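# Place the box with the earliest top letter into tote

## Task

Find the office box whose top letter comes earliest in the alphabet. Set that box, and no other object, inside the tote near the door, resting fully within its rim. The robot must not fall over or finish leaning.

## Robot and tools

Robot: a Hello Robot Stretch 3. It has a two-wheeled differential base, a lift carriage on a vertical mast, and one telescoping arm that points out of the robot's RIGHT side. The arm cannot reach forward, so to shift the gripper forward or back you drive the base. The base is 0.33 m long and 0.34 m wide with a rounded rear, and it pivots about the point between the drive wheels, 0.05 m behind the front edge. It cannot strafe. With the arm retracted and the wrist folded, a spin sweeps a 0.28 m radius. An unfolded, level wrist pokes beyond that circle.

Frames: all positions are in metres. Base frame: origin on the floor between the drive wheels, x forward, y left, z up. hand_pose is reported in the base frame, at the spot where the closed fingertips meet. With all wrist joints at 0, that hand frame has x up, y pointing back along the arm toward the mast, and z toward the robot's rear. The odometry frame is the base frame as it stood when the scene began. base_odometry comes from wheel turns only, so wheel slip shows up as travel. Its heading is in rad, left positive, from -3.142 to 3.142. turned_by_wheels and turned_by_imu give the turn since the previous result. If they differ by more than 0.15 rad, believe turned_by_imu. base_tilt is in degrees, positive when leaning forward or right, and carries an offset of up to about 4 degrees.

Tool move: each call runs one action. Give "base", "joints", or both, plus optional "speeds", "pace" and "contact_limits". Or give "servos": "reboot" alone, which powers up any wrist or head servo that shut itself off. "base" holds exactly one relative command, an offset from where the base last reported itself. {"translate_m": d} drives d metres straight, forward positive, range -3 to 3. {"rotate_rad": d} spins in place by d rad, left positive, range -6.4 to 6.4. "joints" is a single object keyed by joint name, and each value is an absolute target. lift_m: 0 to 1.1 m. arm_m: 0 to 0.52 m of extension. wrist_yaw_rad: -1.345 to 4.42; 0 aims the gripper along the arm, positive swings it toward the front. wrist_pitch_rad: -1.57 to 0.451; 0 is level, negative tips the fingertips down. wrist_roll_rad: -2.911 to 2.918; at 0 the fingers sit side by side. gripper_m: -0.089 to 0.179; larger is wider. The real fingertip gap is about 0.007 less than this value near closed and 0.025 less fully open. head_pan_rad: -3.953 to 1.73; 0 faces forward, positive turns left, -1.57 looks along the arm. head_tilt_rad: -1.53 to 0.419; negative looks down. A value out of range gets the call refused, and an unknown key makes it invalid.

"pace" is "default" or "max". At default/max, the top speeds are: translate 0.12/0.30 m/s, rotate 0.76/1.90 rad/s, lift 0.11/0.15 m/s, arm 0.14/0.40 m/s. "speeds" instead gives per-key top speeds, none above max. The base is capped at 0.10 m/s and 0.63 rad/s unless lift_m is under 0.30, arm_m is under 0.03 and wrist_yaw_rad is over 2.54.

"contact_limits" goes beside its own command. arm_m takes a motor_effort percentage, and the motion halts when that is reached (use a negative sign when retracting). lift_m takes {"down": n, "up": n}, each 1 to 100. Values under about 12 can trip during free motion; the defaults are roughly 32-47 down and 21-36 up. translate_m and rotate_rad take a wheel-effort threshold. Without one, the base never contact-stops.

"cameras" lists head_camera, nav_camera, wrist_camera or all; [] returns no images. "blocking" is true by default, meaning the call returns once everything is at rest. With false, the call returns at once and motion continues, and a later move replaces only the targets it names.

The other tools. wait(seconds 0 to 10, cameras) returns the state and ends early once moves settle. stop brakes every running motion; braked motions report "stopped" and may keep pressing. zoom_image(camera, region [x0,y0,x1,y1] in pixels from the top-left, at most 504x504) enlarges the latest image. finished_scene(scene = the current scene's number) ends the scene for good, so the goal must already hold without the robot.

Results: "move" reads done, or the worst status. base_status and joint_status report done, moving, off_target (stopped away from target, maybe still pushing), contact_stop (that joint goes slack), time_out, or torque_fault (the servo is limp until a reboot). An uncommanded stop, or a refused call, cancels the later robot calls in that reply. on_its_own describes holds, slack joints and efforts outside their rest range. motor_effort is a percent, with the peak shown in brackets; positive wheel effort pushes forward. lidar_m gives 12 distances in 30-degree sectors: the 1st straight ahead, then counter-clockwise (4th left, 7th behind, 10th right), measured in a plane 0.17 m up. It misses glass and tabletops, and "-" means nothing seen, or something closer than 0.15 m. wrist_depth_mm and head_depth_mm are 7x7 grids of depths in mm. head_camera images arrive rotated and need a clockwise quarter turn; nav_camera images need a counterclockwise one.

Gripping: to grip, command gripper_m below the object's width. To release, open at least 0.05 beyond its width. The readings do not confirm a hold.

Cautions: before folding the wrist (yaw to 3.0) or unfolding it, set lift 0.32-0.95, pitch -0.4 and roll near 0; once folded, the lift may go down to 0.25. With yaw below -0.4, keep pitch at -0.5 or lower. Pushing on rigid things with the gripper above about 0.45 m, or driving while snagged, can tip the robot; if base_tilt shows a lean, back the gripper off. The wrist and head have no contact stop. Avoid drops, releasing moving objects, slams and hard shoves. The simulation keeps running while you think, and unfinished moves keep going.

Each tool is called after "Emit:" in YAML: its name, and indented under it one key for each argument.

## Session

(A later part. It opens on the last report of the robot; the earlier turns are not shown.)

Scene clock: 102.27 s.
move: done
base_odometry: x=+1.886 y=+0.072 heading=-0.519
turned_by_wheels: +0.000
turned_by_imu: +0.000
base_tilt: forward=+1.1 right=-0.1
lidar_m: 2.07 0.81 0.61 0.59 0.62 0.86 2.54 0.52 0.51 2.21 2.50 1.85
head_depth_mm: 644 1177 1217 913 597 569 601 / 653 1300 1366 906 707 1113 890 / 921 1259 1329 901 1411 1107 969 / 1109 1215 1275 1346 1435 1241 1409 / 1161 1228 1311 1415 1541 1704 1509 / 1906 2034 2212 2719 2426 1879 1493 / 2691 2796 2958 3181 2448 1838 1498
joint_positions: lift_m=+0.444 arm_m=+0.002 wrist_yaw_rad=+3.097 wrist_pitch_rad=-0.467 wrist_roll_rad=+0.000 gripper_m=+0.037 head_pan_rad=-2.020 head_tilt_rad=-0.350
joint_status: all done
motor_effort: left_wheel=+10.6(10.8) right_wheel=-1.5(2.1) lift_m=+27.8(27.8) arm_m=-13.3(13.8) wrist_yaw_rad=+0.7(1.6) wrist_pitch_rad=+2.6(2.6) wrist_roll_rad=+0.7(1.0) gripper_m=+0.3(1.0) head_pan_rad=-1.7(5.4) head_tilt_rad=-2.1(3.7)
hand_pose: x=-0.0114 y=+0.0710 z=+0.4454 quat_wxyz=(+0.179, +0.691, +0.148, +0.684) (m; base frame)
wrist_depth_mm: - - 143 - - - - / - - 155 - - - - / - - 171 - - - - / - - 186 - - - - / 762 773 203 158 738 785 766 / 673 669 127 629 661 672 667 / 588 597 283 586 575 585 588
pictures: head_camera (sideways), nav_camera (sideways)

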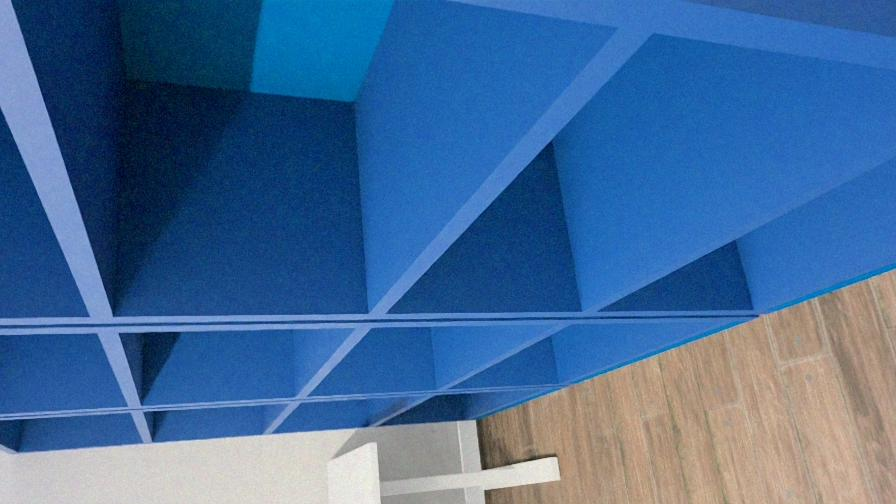

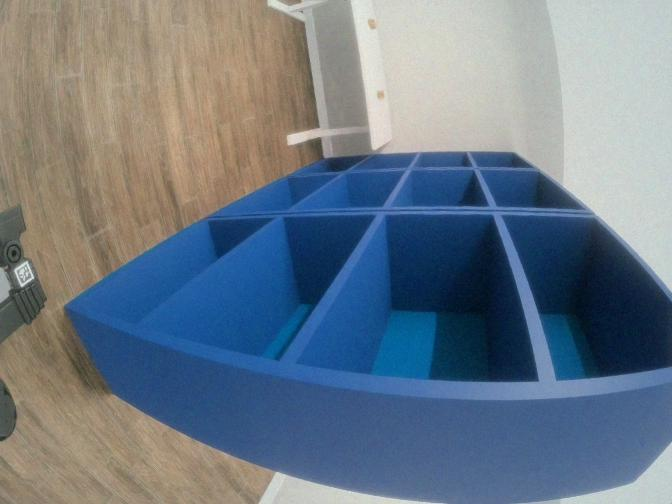

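Emit:
move:
  joints: {"head_pan_rad": -0.6, "head_tilt_rad": -0.35}
  cameras: ["head_camera"]
  pace: "max"

Emit:
zoom_image:
  camera: "head_camera"
  region: [300, 250, 350, 300]

Emit:
zoom_image:
  camera: "head_camera"
  region: [290, 20, 340, 70]

Emit:
move:
  joints: {"head_pan_rad": -1.3, "head_tilt_rad": -0.35}
  cameras: ["head_camera"]
  pace: "max"

Emit:
zoom_image:
  camera: "head_camera"
  region: [325, 25, 375, 75]

Emit:
zoom_image:
  camera: "head_camera"
  region: [310, 185, 360, 235]

Scene clock: 111.10 s.
move: done
turned_by_wheels: +0.000
turned_by_imu: +0.001
joint_status: all done
motor_effort: left_wheel=+10.5(10.8) right_wheel=-1.5(2.1) lift_m=+27.3(27.8) arm_m=-12.0(12.6) wrist_yaw_rad=+0.7(1.4) wrist_pitch_rad=+2.7(2.8) wrist_roll_rad=+0.8(1.1) gripper_m=-0.1(1.0) head_pan_rad=+0.0(5.1) head_tilt_rad=-1.3(3.2)
pictures: head_camera (sideways)

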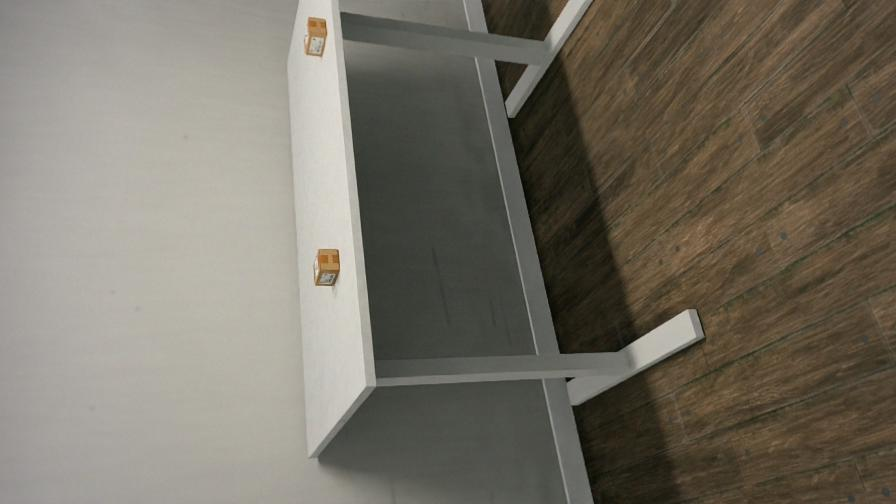

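Scaled by 10.080 from the camera's 896x504 image, which has a finer 1280x720 frame.

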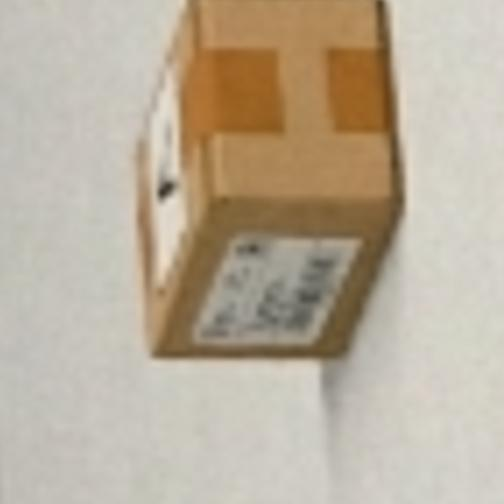

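Scaled by 10.080 from the camera's 896x504 image, which has a finer 1280x720 frame.

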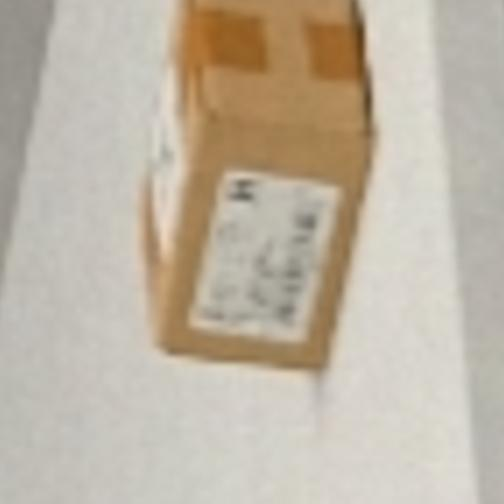

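Scene clock: 111.97 s.
move: done
base_odometry: x=+1.886 y=+0.072 heading=-0.519
turned_by_wheels: +0.000
turned_by_imu: +0.000
base_tilt: forward=+0.8 right=-0.2
lidar_m: 2.07 0.81 0.61 0.59 0.62 0.86 2.53 0.52 0.51 2.22 2.50 1.85
head_depth_mm: 2700 2857 2925 3121 2525 1884 1511 / 2793 2950 2987 3228 2516 1890 1512 / 2846 3026 3210 3380 2487 1879 1503 / 2954 3151 3266 3415 2503 1869 1497 / 3100 3278 3446 3582 2422 1866 1498 / 3233 3456 3675 3714 2441 1859 1485 / 3174 3313 3361 3373 2448 1871 1491
joint_positions: lift_m=+0.444 arm_m=+0.002 wrist_yaw_rad=+3.097 wrist_pitch_rad=-0.467 wrist_roll_rad=+0.000 gripper_m=+0.037 head_pan_rad=-1.297 head_tilt_rad=-0.350
joint_status: all done
motor_effort: left_wheel=+10.7(10.8) right_wheel=-1.3(2.0) lift_m=+27.0(27.7) arm_m=-12.0(12.3) wrist_yaw_rad=+1.1(1.4) wrist_pitch_rad=+2.3(2.8) wrist_roll_rad=+0.7(0.9) gripper_m=-0.5(0.5) head_pan_rad=-2.9(4.2) head_tilt_rad=-0.1(4.8)
hand_pose: x=-0.0114 y=+0.0710 z=+0.4454 quat_wxyz=(+0.179, +0.691, +0.148, +0.684) (m; base frame)
wrist_depth_mm: - - 143 - - - - / - - 155 - - - - / - - 170 - - - - / - - 186 - - - - / 772 775 204 158 748 761 771 / 679 700 128 634 661 677 671 / 587 601 283 584 572 584 595
pictures: head_camera (sideways)

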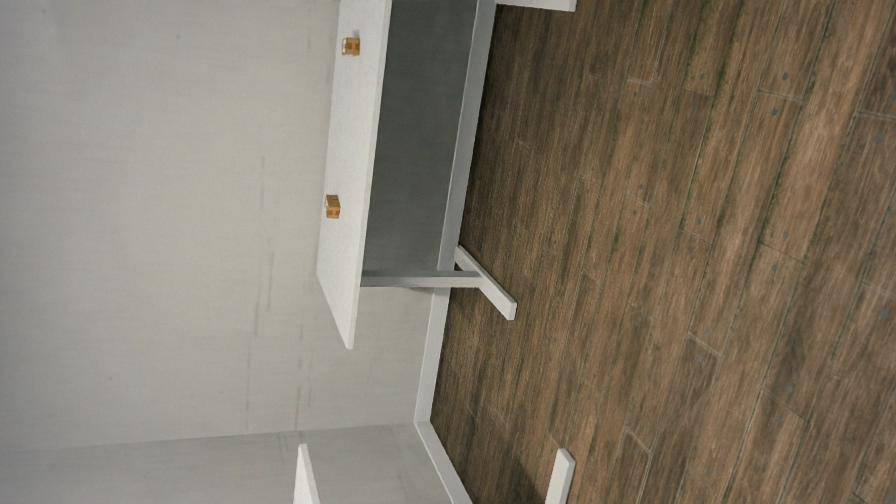

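Scaled by 10.080 from the camera's 896x504 image, which has a finer 1280x720 frame.

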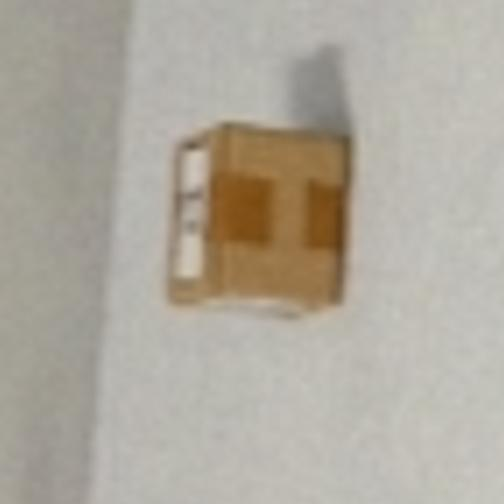

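Scaled by 10.080 from the camera's 896x504 image, which has a finer 1280x720 frame.

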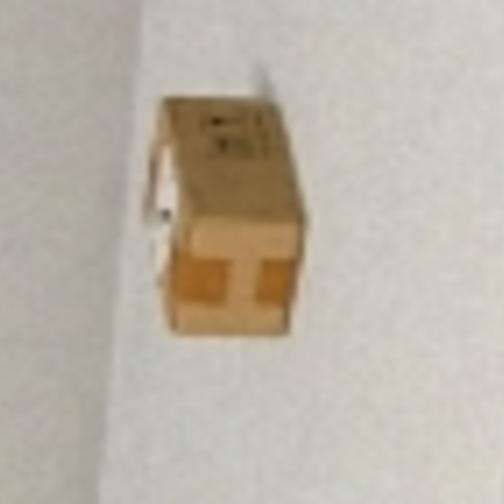

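Emit:
move:
  base: {"rotate_rad": -1.22}
  joints: {"head_pan_rad": 0.6, "head_tilt_rad": -0.35}
  cameras: ["head_camera"]
  pace: "max"

Emit:
move:
  base: {"translate_m": 1.6}
  joints: {"head_pan_rad": 0.0, "head_tilt_rad": -0.4}
  cameras: ["head_camera", "nav_camera"]
  pace: "max"

Emit:
move:
  joints: {"head_pan_rad": 1.2, "head_tilt_rad": -0.4}
  cameras: ["head_camera", "nav_camera"]
  pace: "max"

Scene clock: 135.10 s.
move: done
turned_by_wheels: -1.219
turned_by_imu: -1.214
base_status: done
joint_status: all done
motor_effort: left_wheel=+12.0(15.9) right_wheel=-9.4(14.8) lift_m=+27.4(27.6) arm_m=-18.2(18.3) wrist_yaw_rad=+1.1(1.3) wrist_pitch_rad=+2.6(2.9) wrist_roll_rad=+0.8(1.1) gripper_m=-0.6(1.2) head_pan_rad=-2.5(4.7) head_tilt_rad=-0.5(3.1)
pictures: head_camera (sideways)

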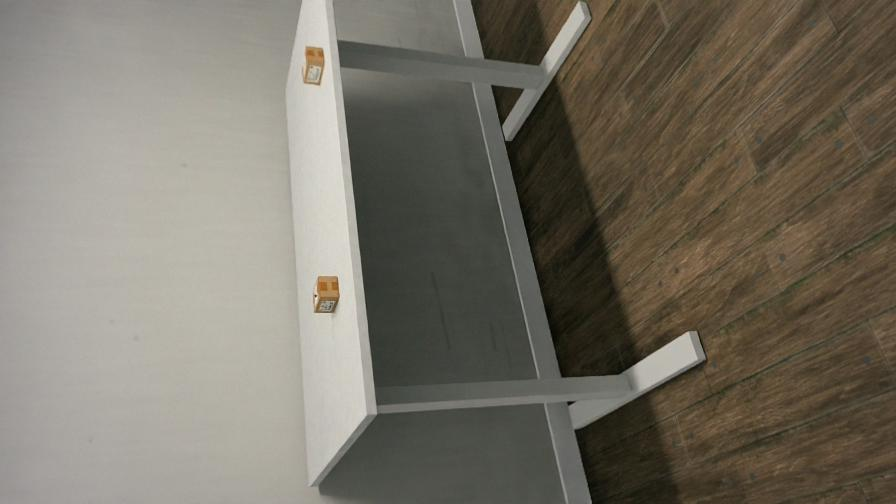

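Scene clock: 150.10 s.
move: time_out
base_odometry: x=+1.652 y=-1.310 heading=-1.738
turned_by_wheels: +0.001
turned_by_imu: +0.000
base_tilt: forward=+0.9 right=-0.1
lidar_m: 1.55 1.33 1.32 1.42 2.04 1.88 1.89 1.24 0.88 1.35 1.26 1.54
head_depth_mm: 1591 1676 1767 1493 2053 1787 1446 / 1652 1756 1855 1474 2102 1775 1441 / 1708 1816 1960 1466 2232 1757 1449 / 1787 1921 2064 1551 2132 1765 1435 / 1905 2043 2168 2272 2294 1773 1445 / 1973 2128 2288 2472 2244 1750 1435 / 2039 2188 2358 2488 2260 1746 1432
base_status: translate_m time_out (by the wheels' count: +1.4015 of +1.6000)
joint_positions: lift_m=+0.444 arm_m=+0.002 wrist_yaw_rad=+3.097 wrist_pitch_rad=-0.467 wrist_roll_rad=+0.000 gripper_m=+0.037 head_pan_rad=+0.000 head_tilt_rad=-0.400
joint_status: all done
motor_effort: left_wheel=+4.5(18.3) right_wheel=+0.3(9.8) lift_m=+26.3(27.5) arm_m=-15.4(20.6) wrist_yaw_rad=+1.3(1.5) wrist_pitch_rad=+2.7(2.9) wrist_roll_rad=+0.8(1.1) gripper_m=-0.1(1.7) head_pan_rad=+2.6(4.9) head_tilt_rad=-2.0(4.1)
hand_pose: x=-0.0114 y=+0.0710 z=+0.4454 quat_wxyz=(+0.179, +0.691, +0.148, +0.684) (m; base frame)
wrist_depth_mm: - - 146 - - - - / - - 158 - - - - / - - 172 - - - - / - - 191 - - - - / 782 800 204 799 803 800 794 / 665 671 127 634 650 683 683 / 582 603 283 592 563 587 589
pictures: head_camera (sideways), nav_camera (sideways)

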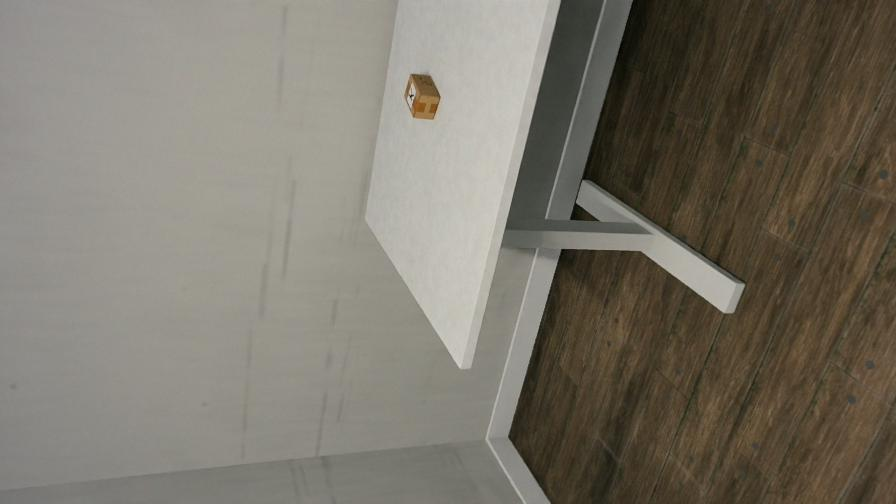

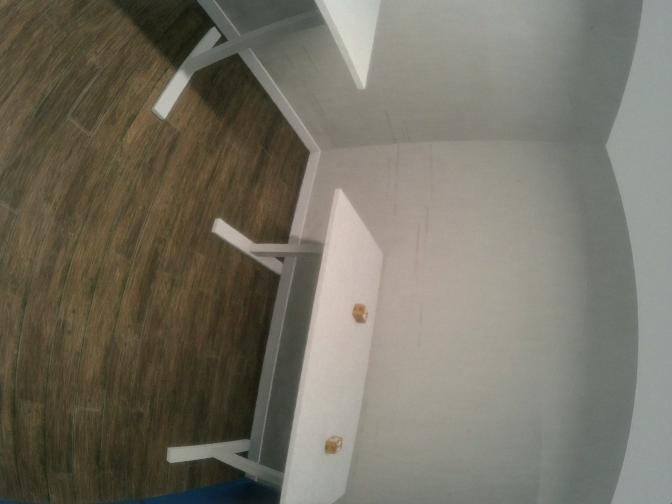

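not run: a stop that you did not command came earlier in this reply.

Emit:
zoom_image:
  camera: "head_camera"
  region: [395, 70, 445, 120]

Emit:
move:
  joints: {"head_pan_rad": -0.7, "head_tilt_rad": -0.4, "lift_m": 0.27}
  cameras: ["head_camera"]
  pace: "max"

Scaled by 10.080 from the camera's 896x504 image, which has a finer 1280x720 frame.

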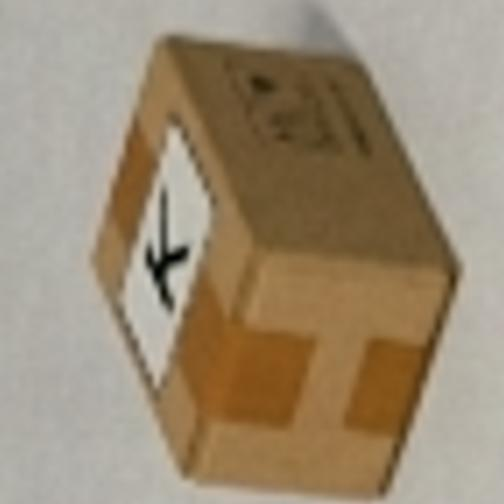

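Scene clock: 155.43 s.
move: done
base_odometry: x=+1.652 y=-1.310 heading=-1.738
turned_by_wheels: +0.000
turned_by_imu: +0.001
base_tilt: forward=+1.0 right=+0.0
lidar_m: 1.56 1.32 1.32 1.42 2.03 1.87 1.90 1.25 0.88 1.35 1.26 1.55
head_depth_mm: 1723 1881 2021 1953 2090 1737 1453 / 1727 1826 1990 1563 2173 1771 1451 / 1711 1820 1961 1472 2037 1776 1448 / 1666 1770 1911 1454 2189 1764 1444 / 1640 1739 1867 1454 2158 1753 1433 / 1595 1692 1815 1452 2110 1763 1430 / 1553 1666 1785 1446 2045 1717 1434
joint_positions: lift_m=+0.270 arm_m=+0.002 wrist_yaw_rad=+3.097 wrist_pitch_rad=-0.469 wrist_roll_rad=+0.000 gripper_m=+0.037 head_pan_rad=-0.710 head_tilt_rad=-0.400
joint_status: all done
motor_effort: left_wheel=+4.2(4.4) right_wheel=+0.4(0.6) lift_m=+21.7(25.9) arm_m=-14.0(14.8) wrist_yaw_rad=+1.2(1.4) wrist_pitch_rad=+3.0(3.2) wrist_roll_rad=+0.7(1.0) gripper_m=-0.4(1.0) head_pan_rad=+1.7(5.1) head_tilt_rad=-1.6(6.2)
hand_pose: x=-0.0114 y=+0.0708 z=+0.2715 quat_wxyz=(+0.180, +0.691, +0.149, +0.684) (m; base frame)
wrist_depth_mm: - - 146 - - - - / - - 158 - - - - / 872 892 172 889 870 884 876 / 690 681 189 688 684 692 694 / 556 558 205 552 558 557 557 / 475 291 127 272 459 479 478 / 249 255 242 247 263 412 409
pictures: head_camera (sideways)

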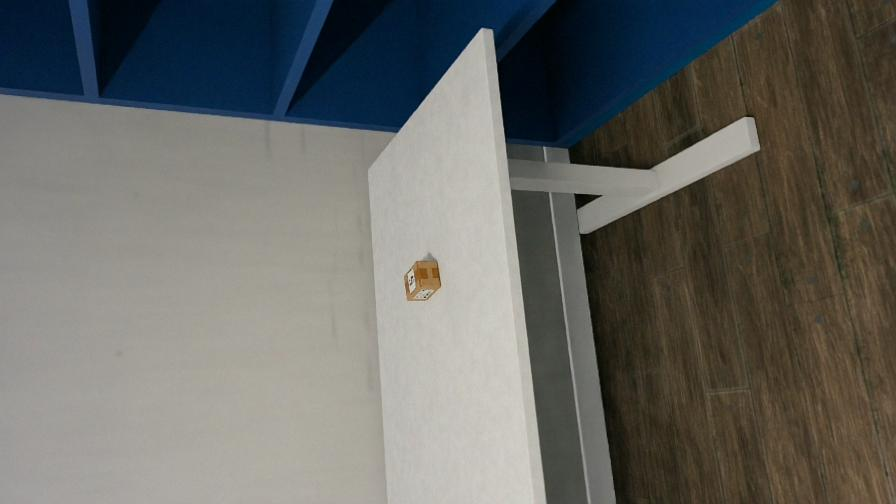

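Emit:
zoom_image:
  camera: "head_camera"
  region: [400, 255, 446, 305]

Emit:
move:
  base: {"rotate_rad": 1.0}
  joints: {"head_pan_rad": -1.0, "head_tilt_rad": -0.4}
  cameras: ["head_camera"]
  pace: "max"

Emit:
zoom_image:
  camera: "head_camera"
  region: [405, 80, 435, 110]

Scaled by 10.080 from the camera's 896x504 image, which has a finer 1280x720 frame.

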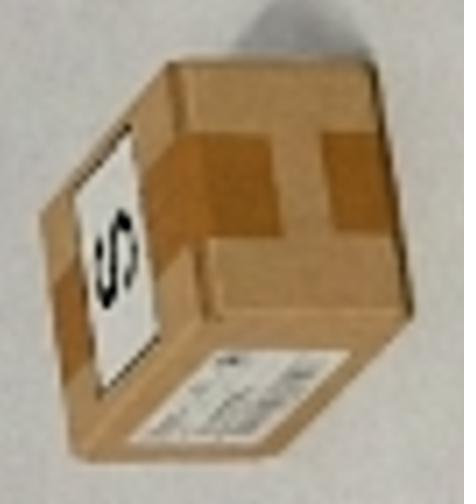

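Scene clock: 161.97 s.
move: done
base_odometry: x=+1.652 y=-1.310 heading=-0.738
turned_by_wheels: +1.000
turned_by_imu: +0.998
base_tilt: forward=+1.2 right=-0.1
lidar_m: 1.32 1.42 2.04 1.87 1.88 1.24 0.88 1.34 1.26 1.55 1.56 1.89
head_depth_mm: 1588 1682 1776 1490 2052 1791 1443 / 1657 1757 1872 1477 2122 1781 1444 / 1709 1851 1955 1473 2215 1761 1434 / 1784 1902 2033 1557 2096 1745 1439 / 1884 2006 2149 2229 2298 1758 1439 / 1953 2118 2287 2481 2275 1763 1434 / 2056 2195 2330 2488 2249 1748 1431
base_status: done
joint_positions: lift_m=+0.270 arm_m=+0.002 wrist_yaw_rad=+3.097 wrist_pitch_rad=-0.469 wrist_roll_rad=+0.000 gripper_m=+0.037 head_pan_rad=-1.000 head_tilt_rad=-0.400
joint_status: all done
motor_effort: left_wheel=-9.3(15.5) right_wheel=+9.0(16.7) lift_m=+27.2(27.2) arm_m=-19.5(19.5) wrist_yaw_rad=+0.4(1.3) wrist_pitch_rad=+2.7(3.1) wrist_roll_rad=+0.8(1.0) gripper_m=+0.4(1.2) head_pan_rad=-2.6(4.4) head_tilt_rad=-1.3(4.5)
hand_pose: x=-0.0114 y=+0.0708 z=+0.2715 quat_wxyz=(+0.180, +0.691, +0.149, +0.684) (m; base frame)
wrist_depth_mm: - - 147 - - - - / - - 158 - - - - / 893 883 173 893 878 877 881 / 692 696 190 687 694 692 703 / 564 565 205 557 567 566 571 / 479 288 128 271 465 475 479 / 249 256 241 250 259 412 406
pictures: head_camera (sideways)

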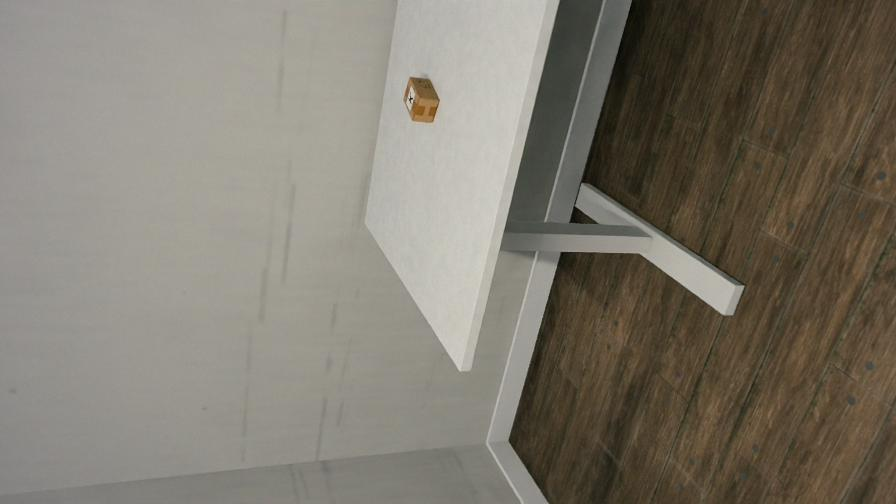

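Scaled by 16.800 from the camera's 896x504 image, which has a finer 1280x720 frame.

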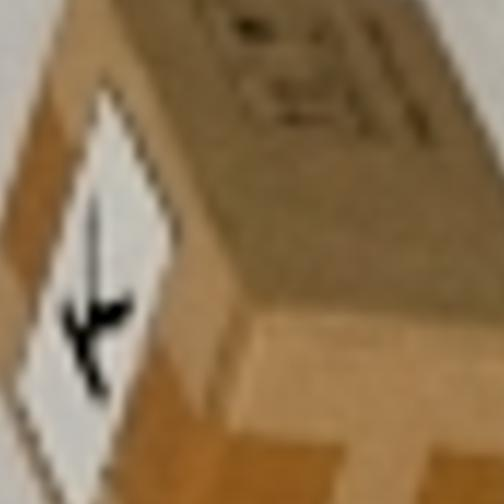

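Emit:
move:
  joints: {"head_pan_rad": 0.0, "head_tilt_rad": -0.3}
  cameras: ["head_camera", "nav_camera"]
  pace: "max"

Emit:
move:
  joints: {"head_pan_rad": 0.7, "head_tilt_rad": -0.3}
  cameras: ["head_camera"]
  pace: "max"

Scene clock: 173.40 s.
move: done
turned_by_wheels: +0.000
turned_by_imu: +0.001
joint_status: all done
motor_effort: left_wheel=-9.4(9.4) right_wheel=+9.1(9.4) lift_m=+30.3(30.7) arm_m=-20.3(20.6) wrist_yaw_rad=+0.6(1.5) wrist_pitch_rad=+2.8(3.0) wrist_roll_rad=+0.8(1.1) gripper_m=+0.4(1.0) head_pan_rad=+1.5(4.3) head_tilt_rad=+4.3(6.4)
pictures: head_camera (sideways), nav_camera (sideways)

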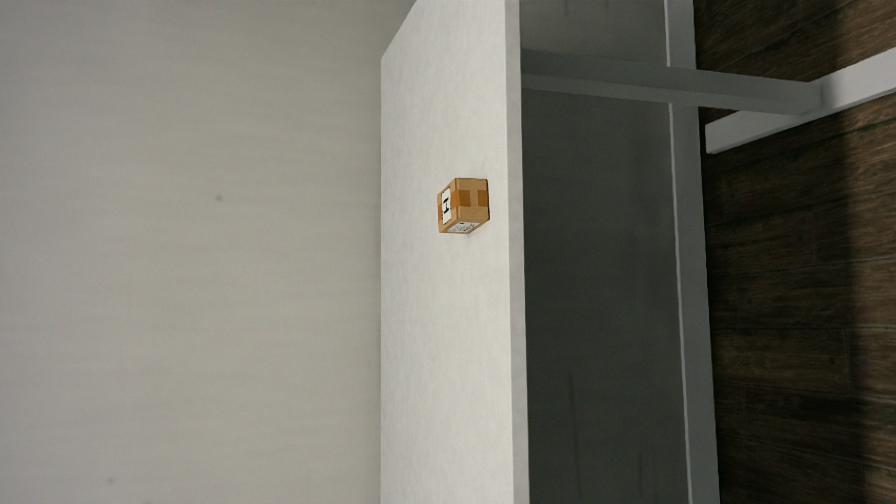

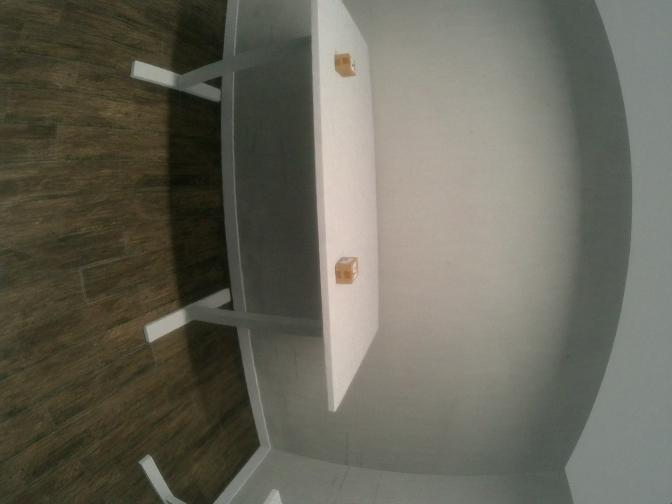

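Scene clock: 174.20 s.
move: done
base_odometry: x=+1.652 y=-1.310 heading=-0.738
turned_by_wheels: +0.000
turned_by_imu: +0.000
base_tilt: forward=+1.1 right=-0.1
lidar_m: 1.32 1.42 2.05 1.88 1.88 1.24 0.88 1.34 1.26 1.54 1.56 1.89
head_depth_mm: 1496 1563 1628 1188 1780 1851 1589 / 1591 1630 1725 1173 1918 1924 1573 / 1650 1764 1835 1166 1980 1858 1571 / 1771 1866 1976 1380 2190 1911 1568 / 1893 2034 2136 2220 2355 1961 1568 / 2045 2171 2277 2433 2530 1958 1569 / 2073 2137 2248 2354 2384 1959 1561
joint_positions: lift_m=+0.270 arm_m=+0.002 wrist_yaw_rad=+3.097 wrist_pitch_rad=-0.469 wrist_roll_rad=+0.000 gripper_m=+0.037 head_pan_rad=+0.727 head_tilt_rad=-0.302
joint_status: all done
motor_effort: left_wheel=-9.2(9.3) right_wheel=+9.2(9.3) lift_m=+30.6(30.8) arm_m=-20.2(20.6) wrist_yaw_rad=+0.8(1.2) wrist_pitch_rad=+2.7(3.0) wrist_roll_rad=+0.9(1.0) gripper_m=-0.2(1.3) head_pan_rad=+0.4(4.2) head_tilt_rad=+3.7(6.4)
hand_pose: x=-0.0114 y=+0.0708 z=+0.2715 quat_wxyz=(+0.180, +0.691, +0.149, +0.684) (m; base frame)
wrist_depth_mm: - - 147 - - - - / - - 158 - - - - / 876 878 172 886 897 895 867 / 694 698 190 693 696 700 692 / 560 566 204 560 566 561 564 / 474 289 128 270 458 473 478 / 249 255 243 250 263 408 413
pictures: head_camera (sideways)

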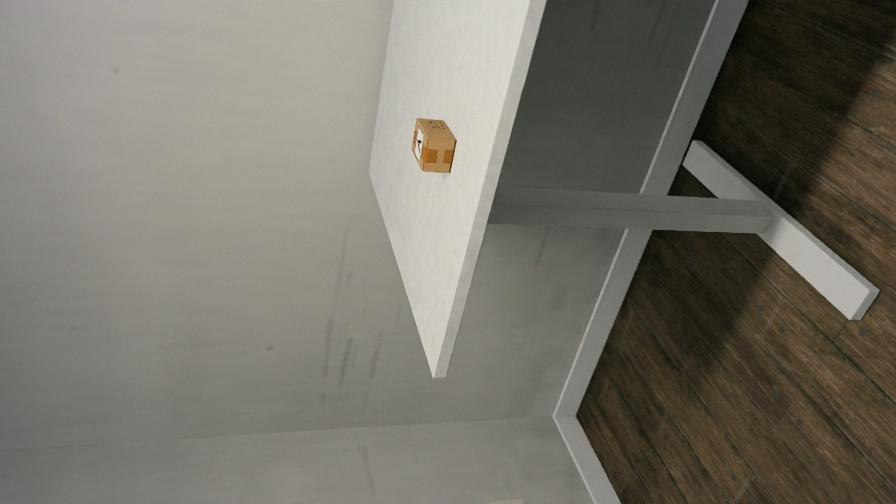

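Emit:
zoom_image:
  camera: "head_camera"
  region: [405, 115, 465, 175]

Emit:
move:
  joints: {"head_pan_rad": 0.0, "head_tilt_rad": -0.3}
  cameras: ["head_camera"]
  pace: "max"

Emit:
zoom_image:
  camera: "head_camera"
  region: [430, 170, 500, 240]

Scaled by 8.400 from the camera's 896x504 image, which has a finer 1280x720 frame.

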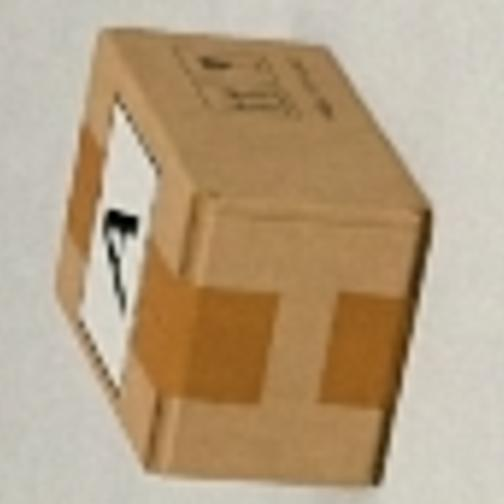

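Scene clock: 177.90 s.
move: done
base_odometry: x=+1.652 y=-1.310 heading=-0.738
turned_by_wheels: +0.000
turned_by_imu: +0.001
base_tilt: forward=+0.9 right=-0.2
lidar_m: 1.32 1.42 2.05 1.87 1.89 1.24 0.88 1.34 1.26 1.55 1.56 1.89
head_depth_mm: 1536 1613 1722 1199 1944 2012 1603 / 1515 1593 1704 1181 1409 1512 1535 / 1491 1576 1674 1175 1911 1973 1580 / 1476 1561 1653 1083 1873 1925 1576 / 1463 1536 1612 1163 1818 1908 1568 / 1445 1521 1599 1153 1812 1875 1566 / 1426 1488 1580 1146 1748 1848 1564
joint_positions: lift_m=+0.270 arm_m=+0.002 wrist_yaw_rad=+3.097 wrist_pitch_rad=-0.469 wrist_roll_rad=+0.000 gripper_m=+0.037 head_pan_rad=-0.017 head_tilt_rad=-0.300
joint_status: all done
motor_effort: left_wheel=-9.1(9.4) right_wheel=+9.1(9.6) lift_m=+30.6(30.7) arm_m=-19.9(20.7) wrist_yaw_rad=+0.9(1.2) wrist_pitch_rad=+2.8(3.0) wrist_roll_rad=+0.8(1.0) gripper_m=-0.1(1.2) head_pan_rad=-0.9(5.2) head_tilt_rad=+4.4(5.9)
hand_pose: x=-0.0114 y=+0.0708 z=+0.2715 quat_wxyz=(+0.180, +0.691, +0.149, +0.684) (m; base frame)
wrist_depth_mm: - - 147 - - - - / - - 158 - - - - / 893 871 173 879 868 892 887 / 681 683 190 683 681 688 677 / 555 561 204 557 559 555 556 / 474 288 128 270 461 474 478 / 249 254 243 250 261 410 411
pictures: head_camera (sideways)

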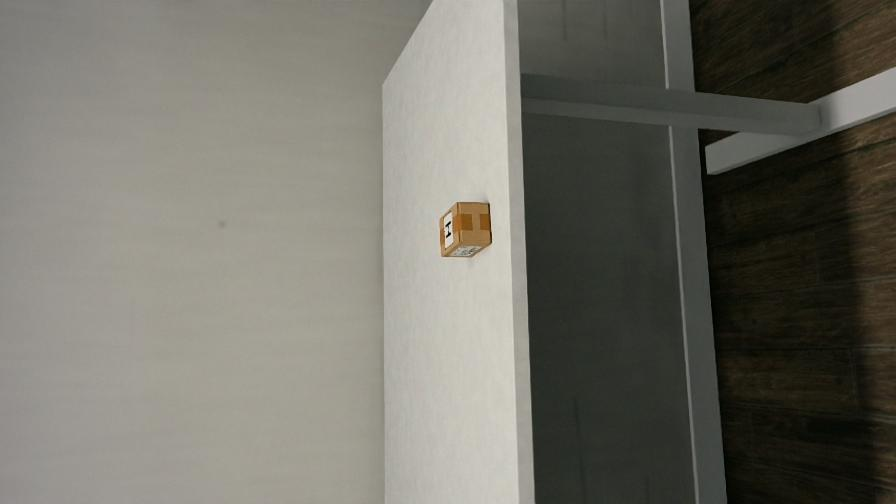

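Scaled by 7.200 from the camera's 896x504 image, which has a finer 1280x720 frame.

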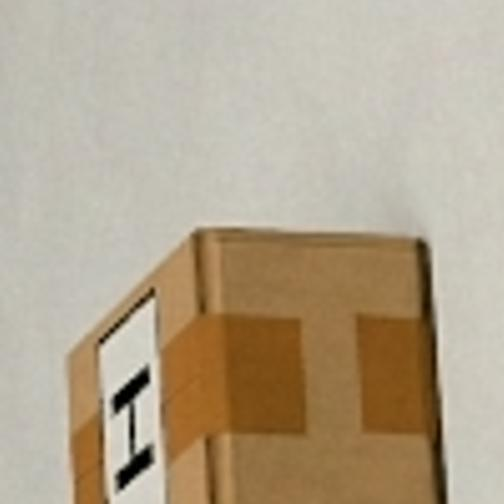

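Emit:
move:
  joints: {"head_pan_rad": 0.5, "head_tilt_rad": -0.3}
  cameras: ["head_camera"]
  pace: "max"

Emit:
zoom_image:
  camera: "head_camera"
  region: [415, 30, 475, 90]

Scene clock: 206.90 s.
move: done
base_odometry: x=+1.652 y=-1.310 heading=-0.738
turned_by_wheels: +0.000
turned_by_imu: +0.001
base_tilt: forward=+0.9 right=-0.1
lidar_m: 1.33 1.42 2.05 1.87 1.88 1.24 0.88 1.34 1.26 1.55 1.56 1.89
head_depth_mm: 1415 1497 1546 1201 1729 1816 1593 / 1482 1551 1616 1186 1781 1891 1588 / 1530 1597 1681 1183 1891 1946 1579 / 1581 1657 1735 1168 1978 1976 1553 / 1635 1729 1824 1194 2003 1783 1567 / 1710 1803 1907 1376 2178 1986 1516 / 1782 1877 2008 2071 2263 1971 1550
joint_positions: lift_m=+0.270 arm_m=+0.002 wrist_yaw_rad=+3.097 wrist_pitch_rad=-0.469 wrist_roll_rad=+0.000 gripper_m=+0.037 head_pan_rad=+0.513 head_tilt_rad=-0.300
joint_status: all done
motor_effort: left_wheel=-9.1(9.3) right_wheel=+8.7(9.3) lift_m=+30.3(30.5) arm_m=-19.9(20.2) wrist_yaw_rad=+0.4(1.1) wrist_pitch_rad=+2.6(3.1) wrist_roll_rad=+0.8(1.1) gripper_m=-0.6(1.0) head_pan_rad=+1.7(3.7) head_tilt_rad=+4.2(4.7)
hand_pose: x=-0.0114 y=+0.0708 z=+0.2715 quat_wxyz=(+0.180, +0.691, +0.149, +0.684) (m; base frame)
wrist_depth_mm: - - 146 - - - - / - - 158 - - - - / 892 879 173 873 884 868 894 / 673 698 189 683 686 689 683 / 561 570 205 555 564 562 560 / 480 290 128 271 465 477 474 / 248 255 242 248 263 411 414
pictures: head_camera (sideways)

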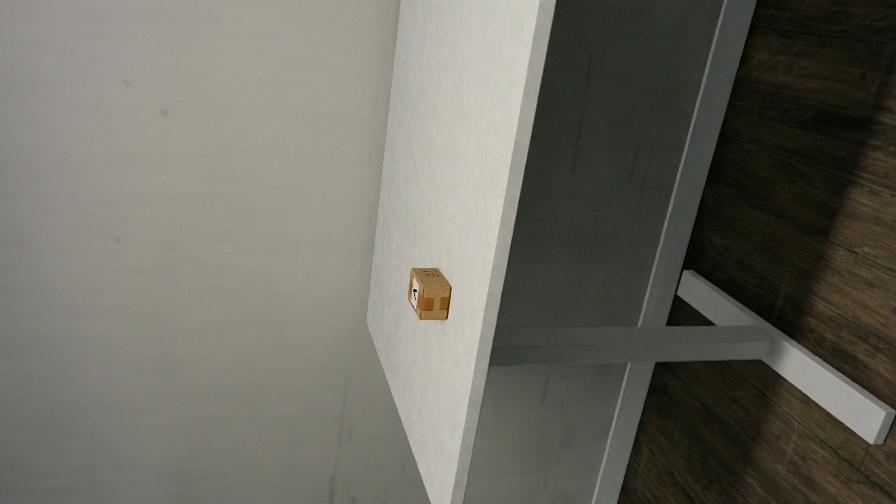

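Scaled by 8.400 from the camera's 896x504 image, which has a finer 1280x720 frame.

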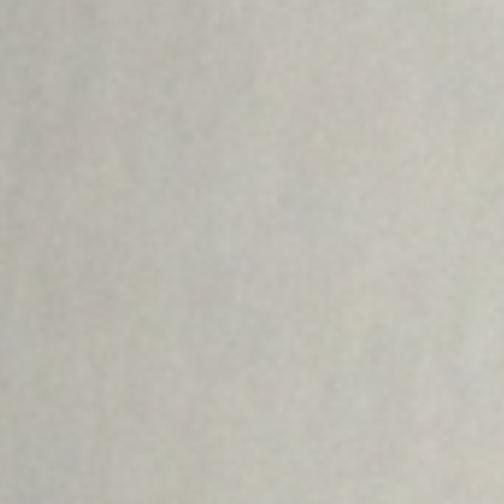

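Emit:
zoom_image:
  camera: "head_camera"
  region: [402, 270, 432, 314]

Scaled by 11.455 from the camera's 896x504 image, which has a finer 1280x720 frame.

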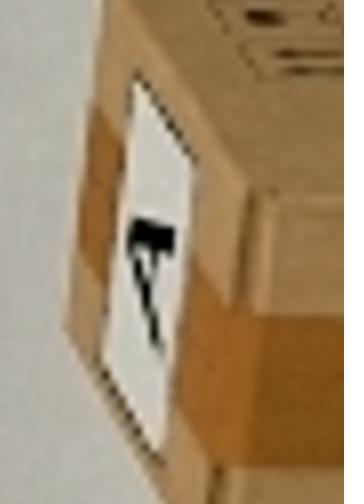

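Emit:
move:
  base: {"translate_m": 0.36}
  cameras: []
  pace: "max"

Emit:
move:
  base: {"rotate_rad": 1.788}
  joints: {"head_pan_rad": -1.1, "head_tilt_rad": -0.35}
  cameras: ["head_camera"]
  pace: "max"

Scene clock: 239.57 s.
move: done
turned_by_wheels: +0.000
turned_by_imu: +0.000
base_status: done
motor_effort: left_wheel=+1.7(15.6) right_wheel=+6.2(14.9) lift_m=+26.1(30.5) arm_m=-20.2(20.2) wrist_yaw_rad=+0.8(1.3) wrist_pitch_rad=+2.4(3.1) wrist_roll_rad=+0.8(1.1) gripper_m=-0.1(1.2) head_pan_rad=-2.7(4.4) head_tilt_rad=+4.1(4.8)
pictures: none

Scene clock: 241.80 s.
move: done
base_odometry: x=+1.919 y=-1.553 heading=+1.049
turned_by_wheels: +1.788
turned_by_imu: +1.780
base_tilt: forward=+0.9 right=-0.2
lidar_m: 1.94 2.02 1.55 1.23 1.74 1.66 1.39 1.89 0.98 1.34 1.17 1.91
head_depth_mm: 1149 1213 1266 1027 688 1509 1508 / 1208 1267 1341 1022 684 1602 1511 / 1263 1340 1408 1015 684 1688 1517 / 1332 1424 1487 1012 746 1798 1498 / 1402 1489 1575 926 786 1789 1494 / 1494 1597 1702 993 1299 1730 1461 / 1590 1705 1840 987 2132 1846 1486
base_status: done
joint_positions: lift_m=+0.270 arm_m=+0.002 wrist_yaw_rad=+3.097 wrist_pitch_rad=-0.469 wrist_roll_rad=+0.000 gripper_m=+0.037 head_pan_rad=-1.114 head_tilt_rad=-0.348
joint_status: all done
measured_speeds: translate_m=+0.000 rotate_rad=+0.000 lift_m=+0.000 arm_m=+0.000 wrist_yaw_rad=+0.000 wrist_pitch_rad=+0.000 wrist_roll_rad=+0.000 head_pan_rad=+0.024 head_tilt_rad=+0.000
motor_effort: left_wheel=-8.9(16.5) right_wheel=+8.3(16.9) lift_m=+22.6(26.4) arm_m=-20.1(21.0) wrist_yaw_rad=+1.0(1.5) wrist_pitch_rad=+2.9(3.2) wrist_roll_rad=+0.7(1.0) gripper_m=+0.6(1.4) head_pan_rad=+2.6(4.7) head_tilt_rad=-1.8(4.4)
hand_pose: x=-0.0114 y=+0.0708 z=+0.2715 quat_wxyz=(+0.180, +0.691, +0.149, +0.684) (m; base frame)
wrist_depth_mm: - - 147 - - - - / - - 158 - - - - / 875 825 173 872 888 894 888 / 685 690 189 695 693 688 695 / 559 561 204 562 568 558 551 / 468 290 128 271 465 474 473 / 246 257 240 249 262 412 413
pictures: head_camera (sideways)

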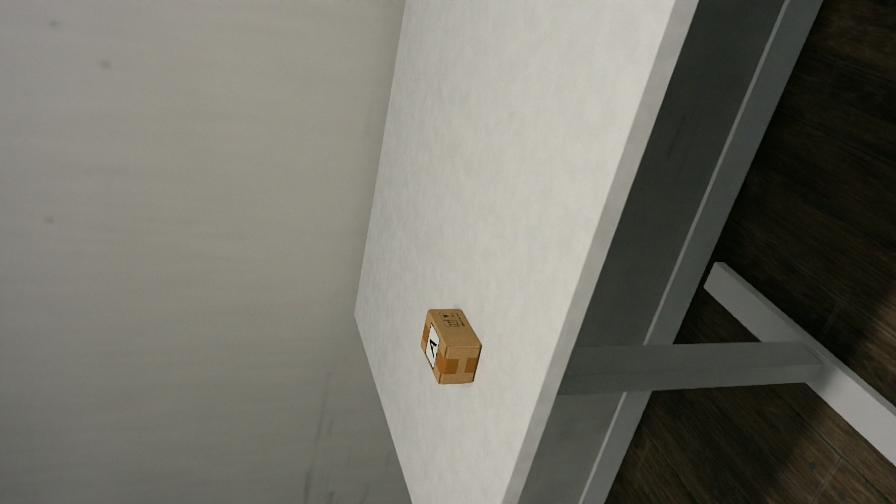

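Emit:
zoom_image:
  camera: "head_camera"
  region: [410, 300, 490, 390]

Emit:
move:
  joints: {"lift_m": 0.6, "head_pan_rad": -1.2, "head_tilt_rad": -0.45}
  cameras: ["head_camera"]
  pace: "max"

Scaled by 5.600 from the camera's 896x504 image, which has a finer 1280x720 frame.

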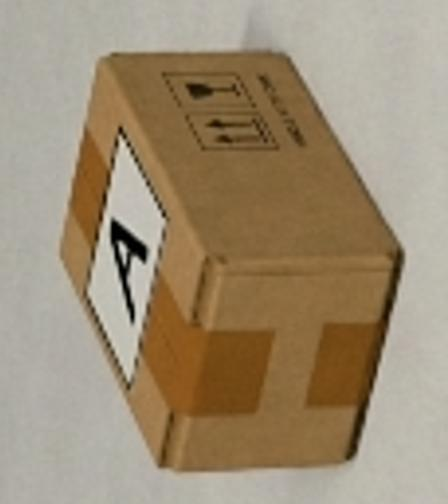

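Scene clock: 247.07 s.
move: done
base_odometry: x=+1.919 y=-1.553 heading=+1.049
turned_by_wheels: +0.000
turned_by_imu: +0.001
base_tilt: forward=+0.9 right=-0.1
lidar_m: 1.94 2.02 1.55 1.23 1.75 1.66 1.39 1.88 0.98 1.34 1.17 1.92
head_depth_mm: 1112 1183 1228 796 628 1596 1388 / 1164 1247 1259 791 653 1649 1385 / 1206 1306 1255 790 1645 1684 1385 / 1258 1353 1241 788 1750 1673 1378 / 1315 1425 1241 782 1840 1654 1380 / 1375 1488 1230 825 1403 1526 1376 / 1438 1579 1224 867 2037 1662 1355
joint_positions: lift_m=+0.600 arm_m=+0.002 wrist_yaw_rad=+3.097 wrist_pitch_rad=-0.469 wrist_roll_rad=+0.000 gripper_m=+0.037 head_pan_rad=-1.199 head_tilt_rad=-0.451
joint_status: all done
motor_effort: left_wheel=-8.7(9.2) right_wheel=+8.1(8.6) lift_m=+29.3(33.5) arm_m=-15.8(18.3) wrist_yaw_rad=+0.8(1.5) wrist_pitch_rad=+2.4(3.2) wrist_roll_rad=+0.9(1.1) gripper_m=-0.6(1.5) head_pan_rad=-2.6(4.5) head_tilt_rad=-0.4(3.4)
hand_pose: x=-0.0114 y=+0.0708 z=+0.6014 quat_wxyz=(+0.180, +0.691, +0.149, +0.684) (m; base frame)
wrist_depth_mm: - - 147 - - - - / - - 158 - - - - / - - 173 - - - - / - - 189 - - - - / - - 205 - - - - / 858 862 128 801 841 851 858 / 760 751 283 750 718 754 745
pictures: head_camera (sideways)

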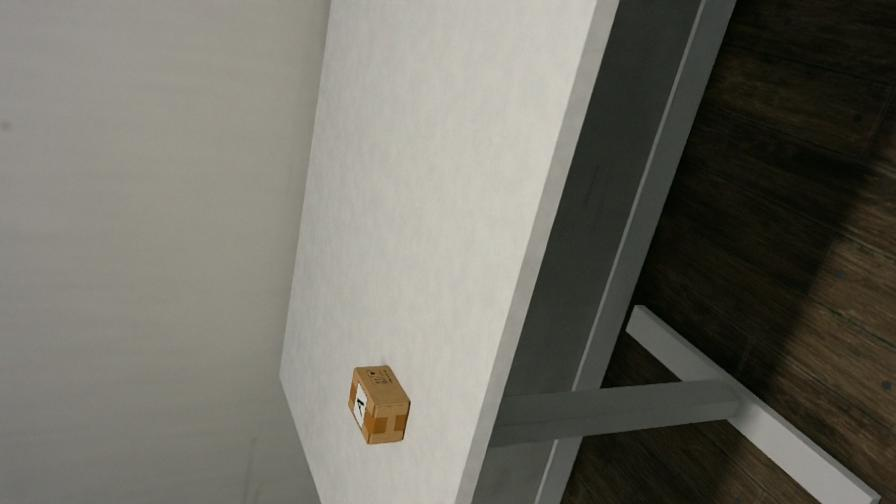

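Emit:
move:
  joints: {"wrist_yaw_rad": 1.5, "wrist_pitch_rad": -0.4, "lift_m": 0.9}
  cameras: []
  pace: "max"

Emit:
move:
  joints: {"lift_m": 1.09, "wrist_pitch_rad": 0.0, "gripper_m": 0.17}
  cameras: []
  pace: "max"

Emit:
move:
  joints: {"wrist_yaw_rad": 0.0}

Scene clock: 275.40 s.
move: done
turned_by_wheels: +0.000
turned_by_imu: +0.001
joint_status: all done
motor_effort: left_wheel=-8.9(9.1) right_wheel=+8.1(8.6) lift_m=+29.6(33.0) arm_m=-10.4(13.2) wrist_yaw_rad=-2.4(6.4) wrist_pitch_rad=+3.1(7.2) wrist_roll_rad=+0.8(1.1) gripper_m=-0.2(1.1) head_pan_rad=-2.7(4.3) head_tilt_rad=+2.7(2.9)
pictures: none

Scene clock: 277.47 s.
move: done
turned_by_wheels: +0.000
turned_by_imu: +0.000
joint_status: all done
motor_effort: left_wheel=-8.9(9.1) right_wheel=+7.7(8.7) lift_m=+29.9(32.5) arm_m=-8.9(10.7) wrist_yaw_rad=-2.1(2.8) wrist_pitch_rad=+3.6(7.8) wrist_roll_rad=+0.9(1.2) gripper_m=+0.9(88.0) head_pan_rad=-3.1(4.1) head_tilt_rad=+2.3(4.4)
pictures: none

Scene clock: 279.20 s.
move: done
base_odometry: x=+1.919 y=-1.553 heading=+1.049
turned_by_wheels: +0.000
turned_by_imu: +0.000
base_tilt: forward=+0.9 right=-0.1
lidar_m: 1.94 2.02 1.55 1.23 1.75 1.66 1.39 1.89 0.98 1.34 1.17 1.92
head_depth_mm: 1115 1191 1017 764 628 1587 1398 / 1160 1239 1270 794 653 1639 1400 / 1213 1289 1257 788 1639 1672 1382 / 1262 1357 1260 791 1777 1685 1385 / 1324 1413 1251 785 1859 1668 1380 / 1382 1490 1239 784 1416 1533 1376 / 1440 1571 1232 866 2057 1656 1357
joint_positions: lift_m=+1.090 arm_m=+0.002 wrist_yaw_rad=+0.004 wrist_pitch_rad=-0.021 wrist_roll_rad=+0.000 gripper_m=+0.170 head_pan_rad=-1.200 head_tilt_rad=-0.450
joint_status: all done
motor_effort: left_wheel=-8.8(9.1) right_wheel=+8.2(8.7) lift_m=+29.2(29.7) arm_m=-7.7(9.2) wrist_yaw_rad=-2.3(5.6) wrist_pitch_rad=+3.4(4.0) wrist_roll_rad=+0.8(1.1) gripper_m=+0.0(1.2) head_pan_rad=-3.5(3.9) head_tilt_rad=+3.7(4.3)
hand_pose: x=-0.0206 y=-0.4024 z=+1.1993 quat_wxyz=(+0.707, +0.009, -0.707, -0.006) (m; base frame)
wrist_depth_mm: - - - - - - - / - - - - - - - / - - - - - - - / - - - - - - - / - - - - - - - / - 123 - - - 135 - / - 115 - - - - 106
pictures: head_camera (sideways), nav_camera (sideways), wrist_camera

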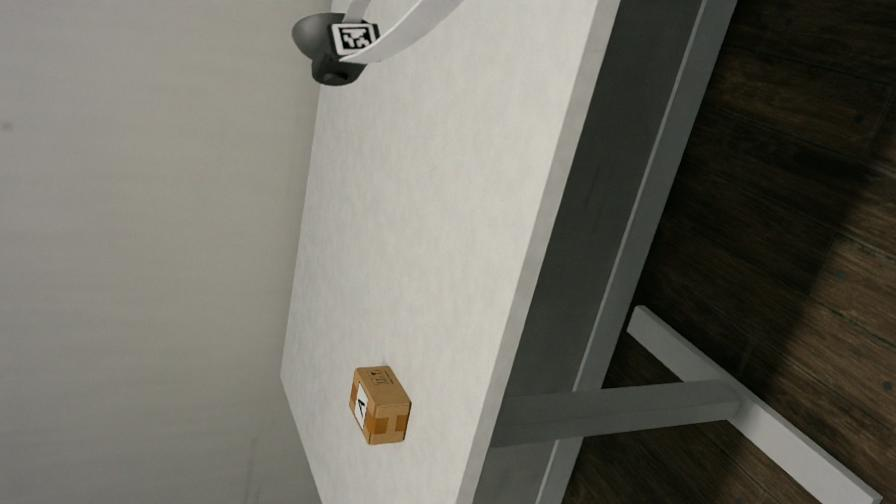

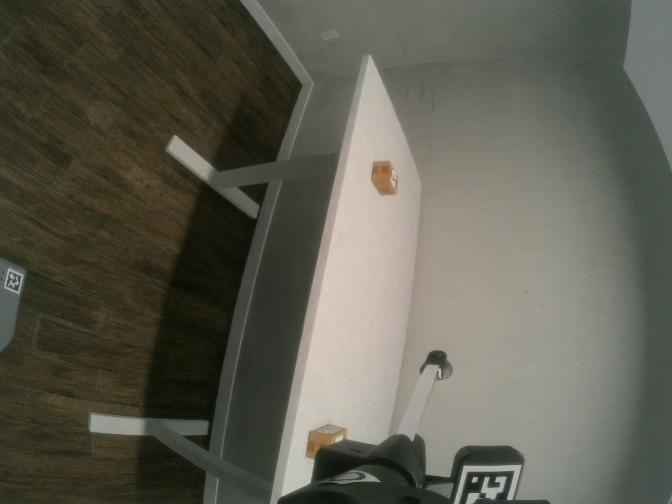

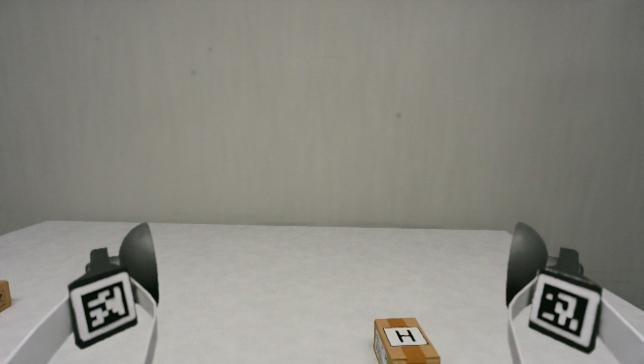

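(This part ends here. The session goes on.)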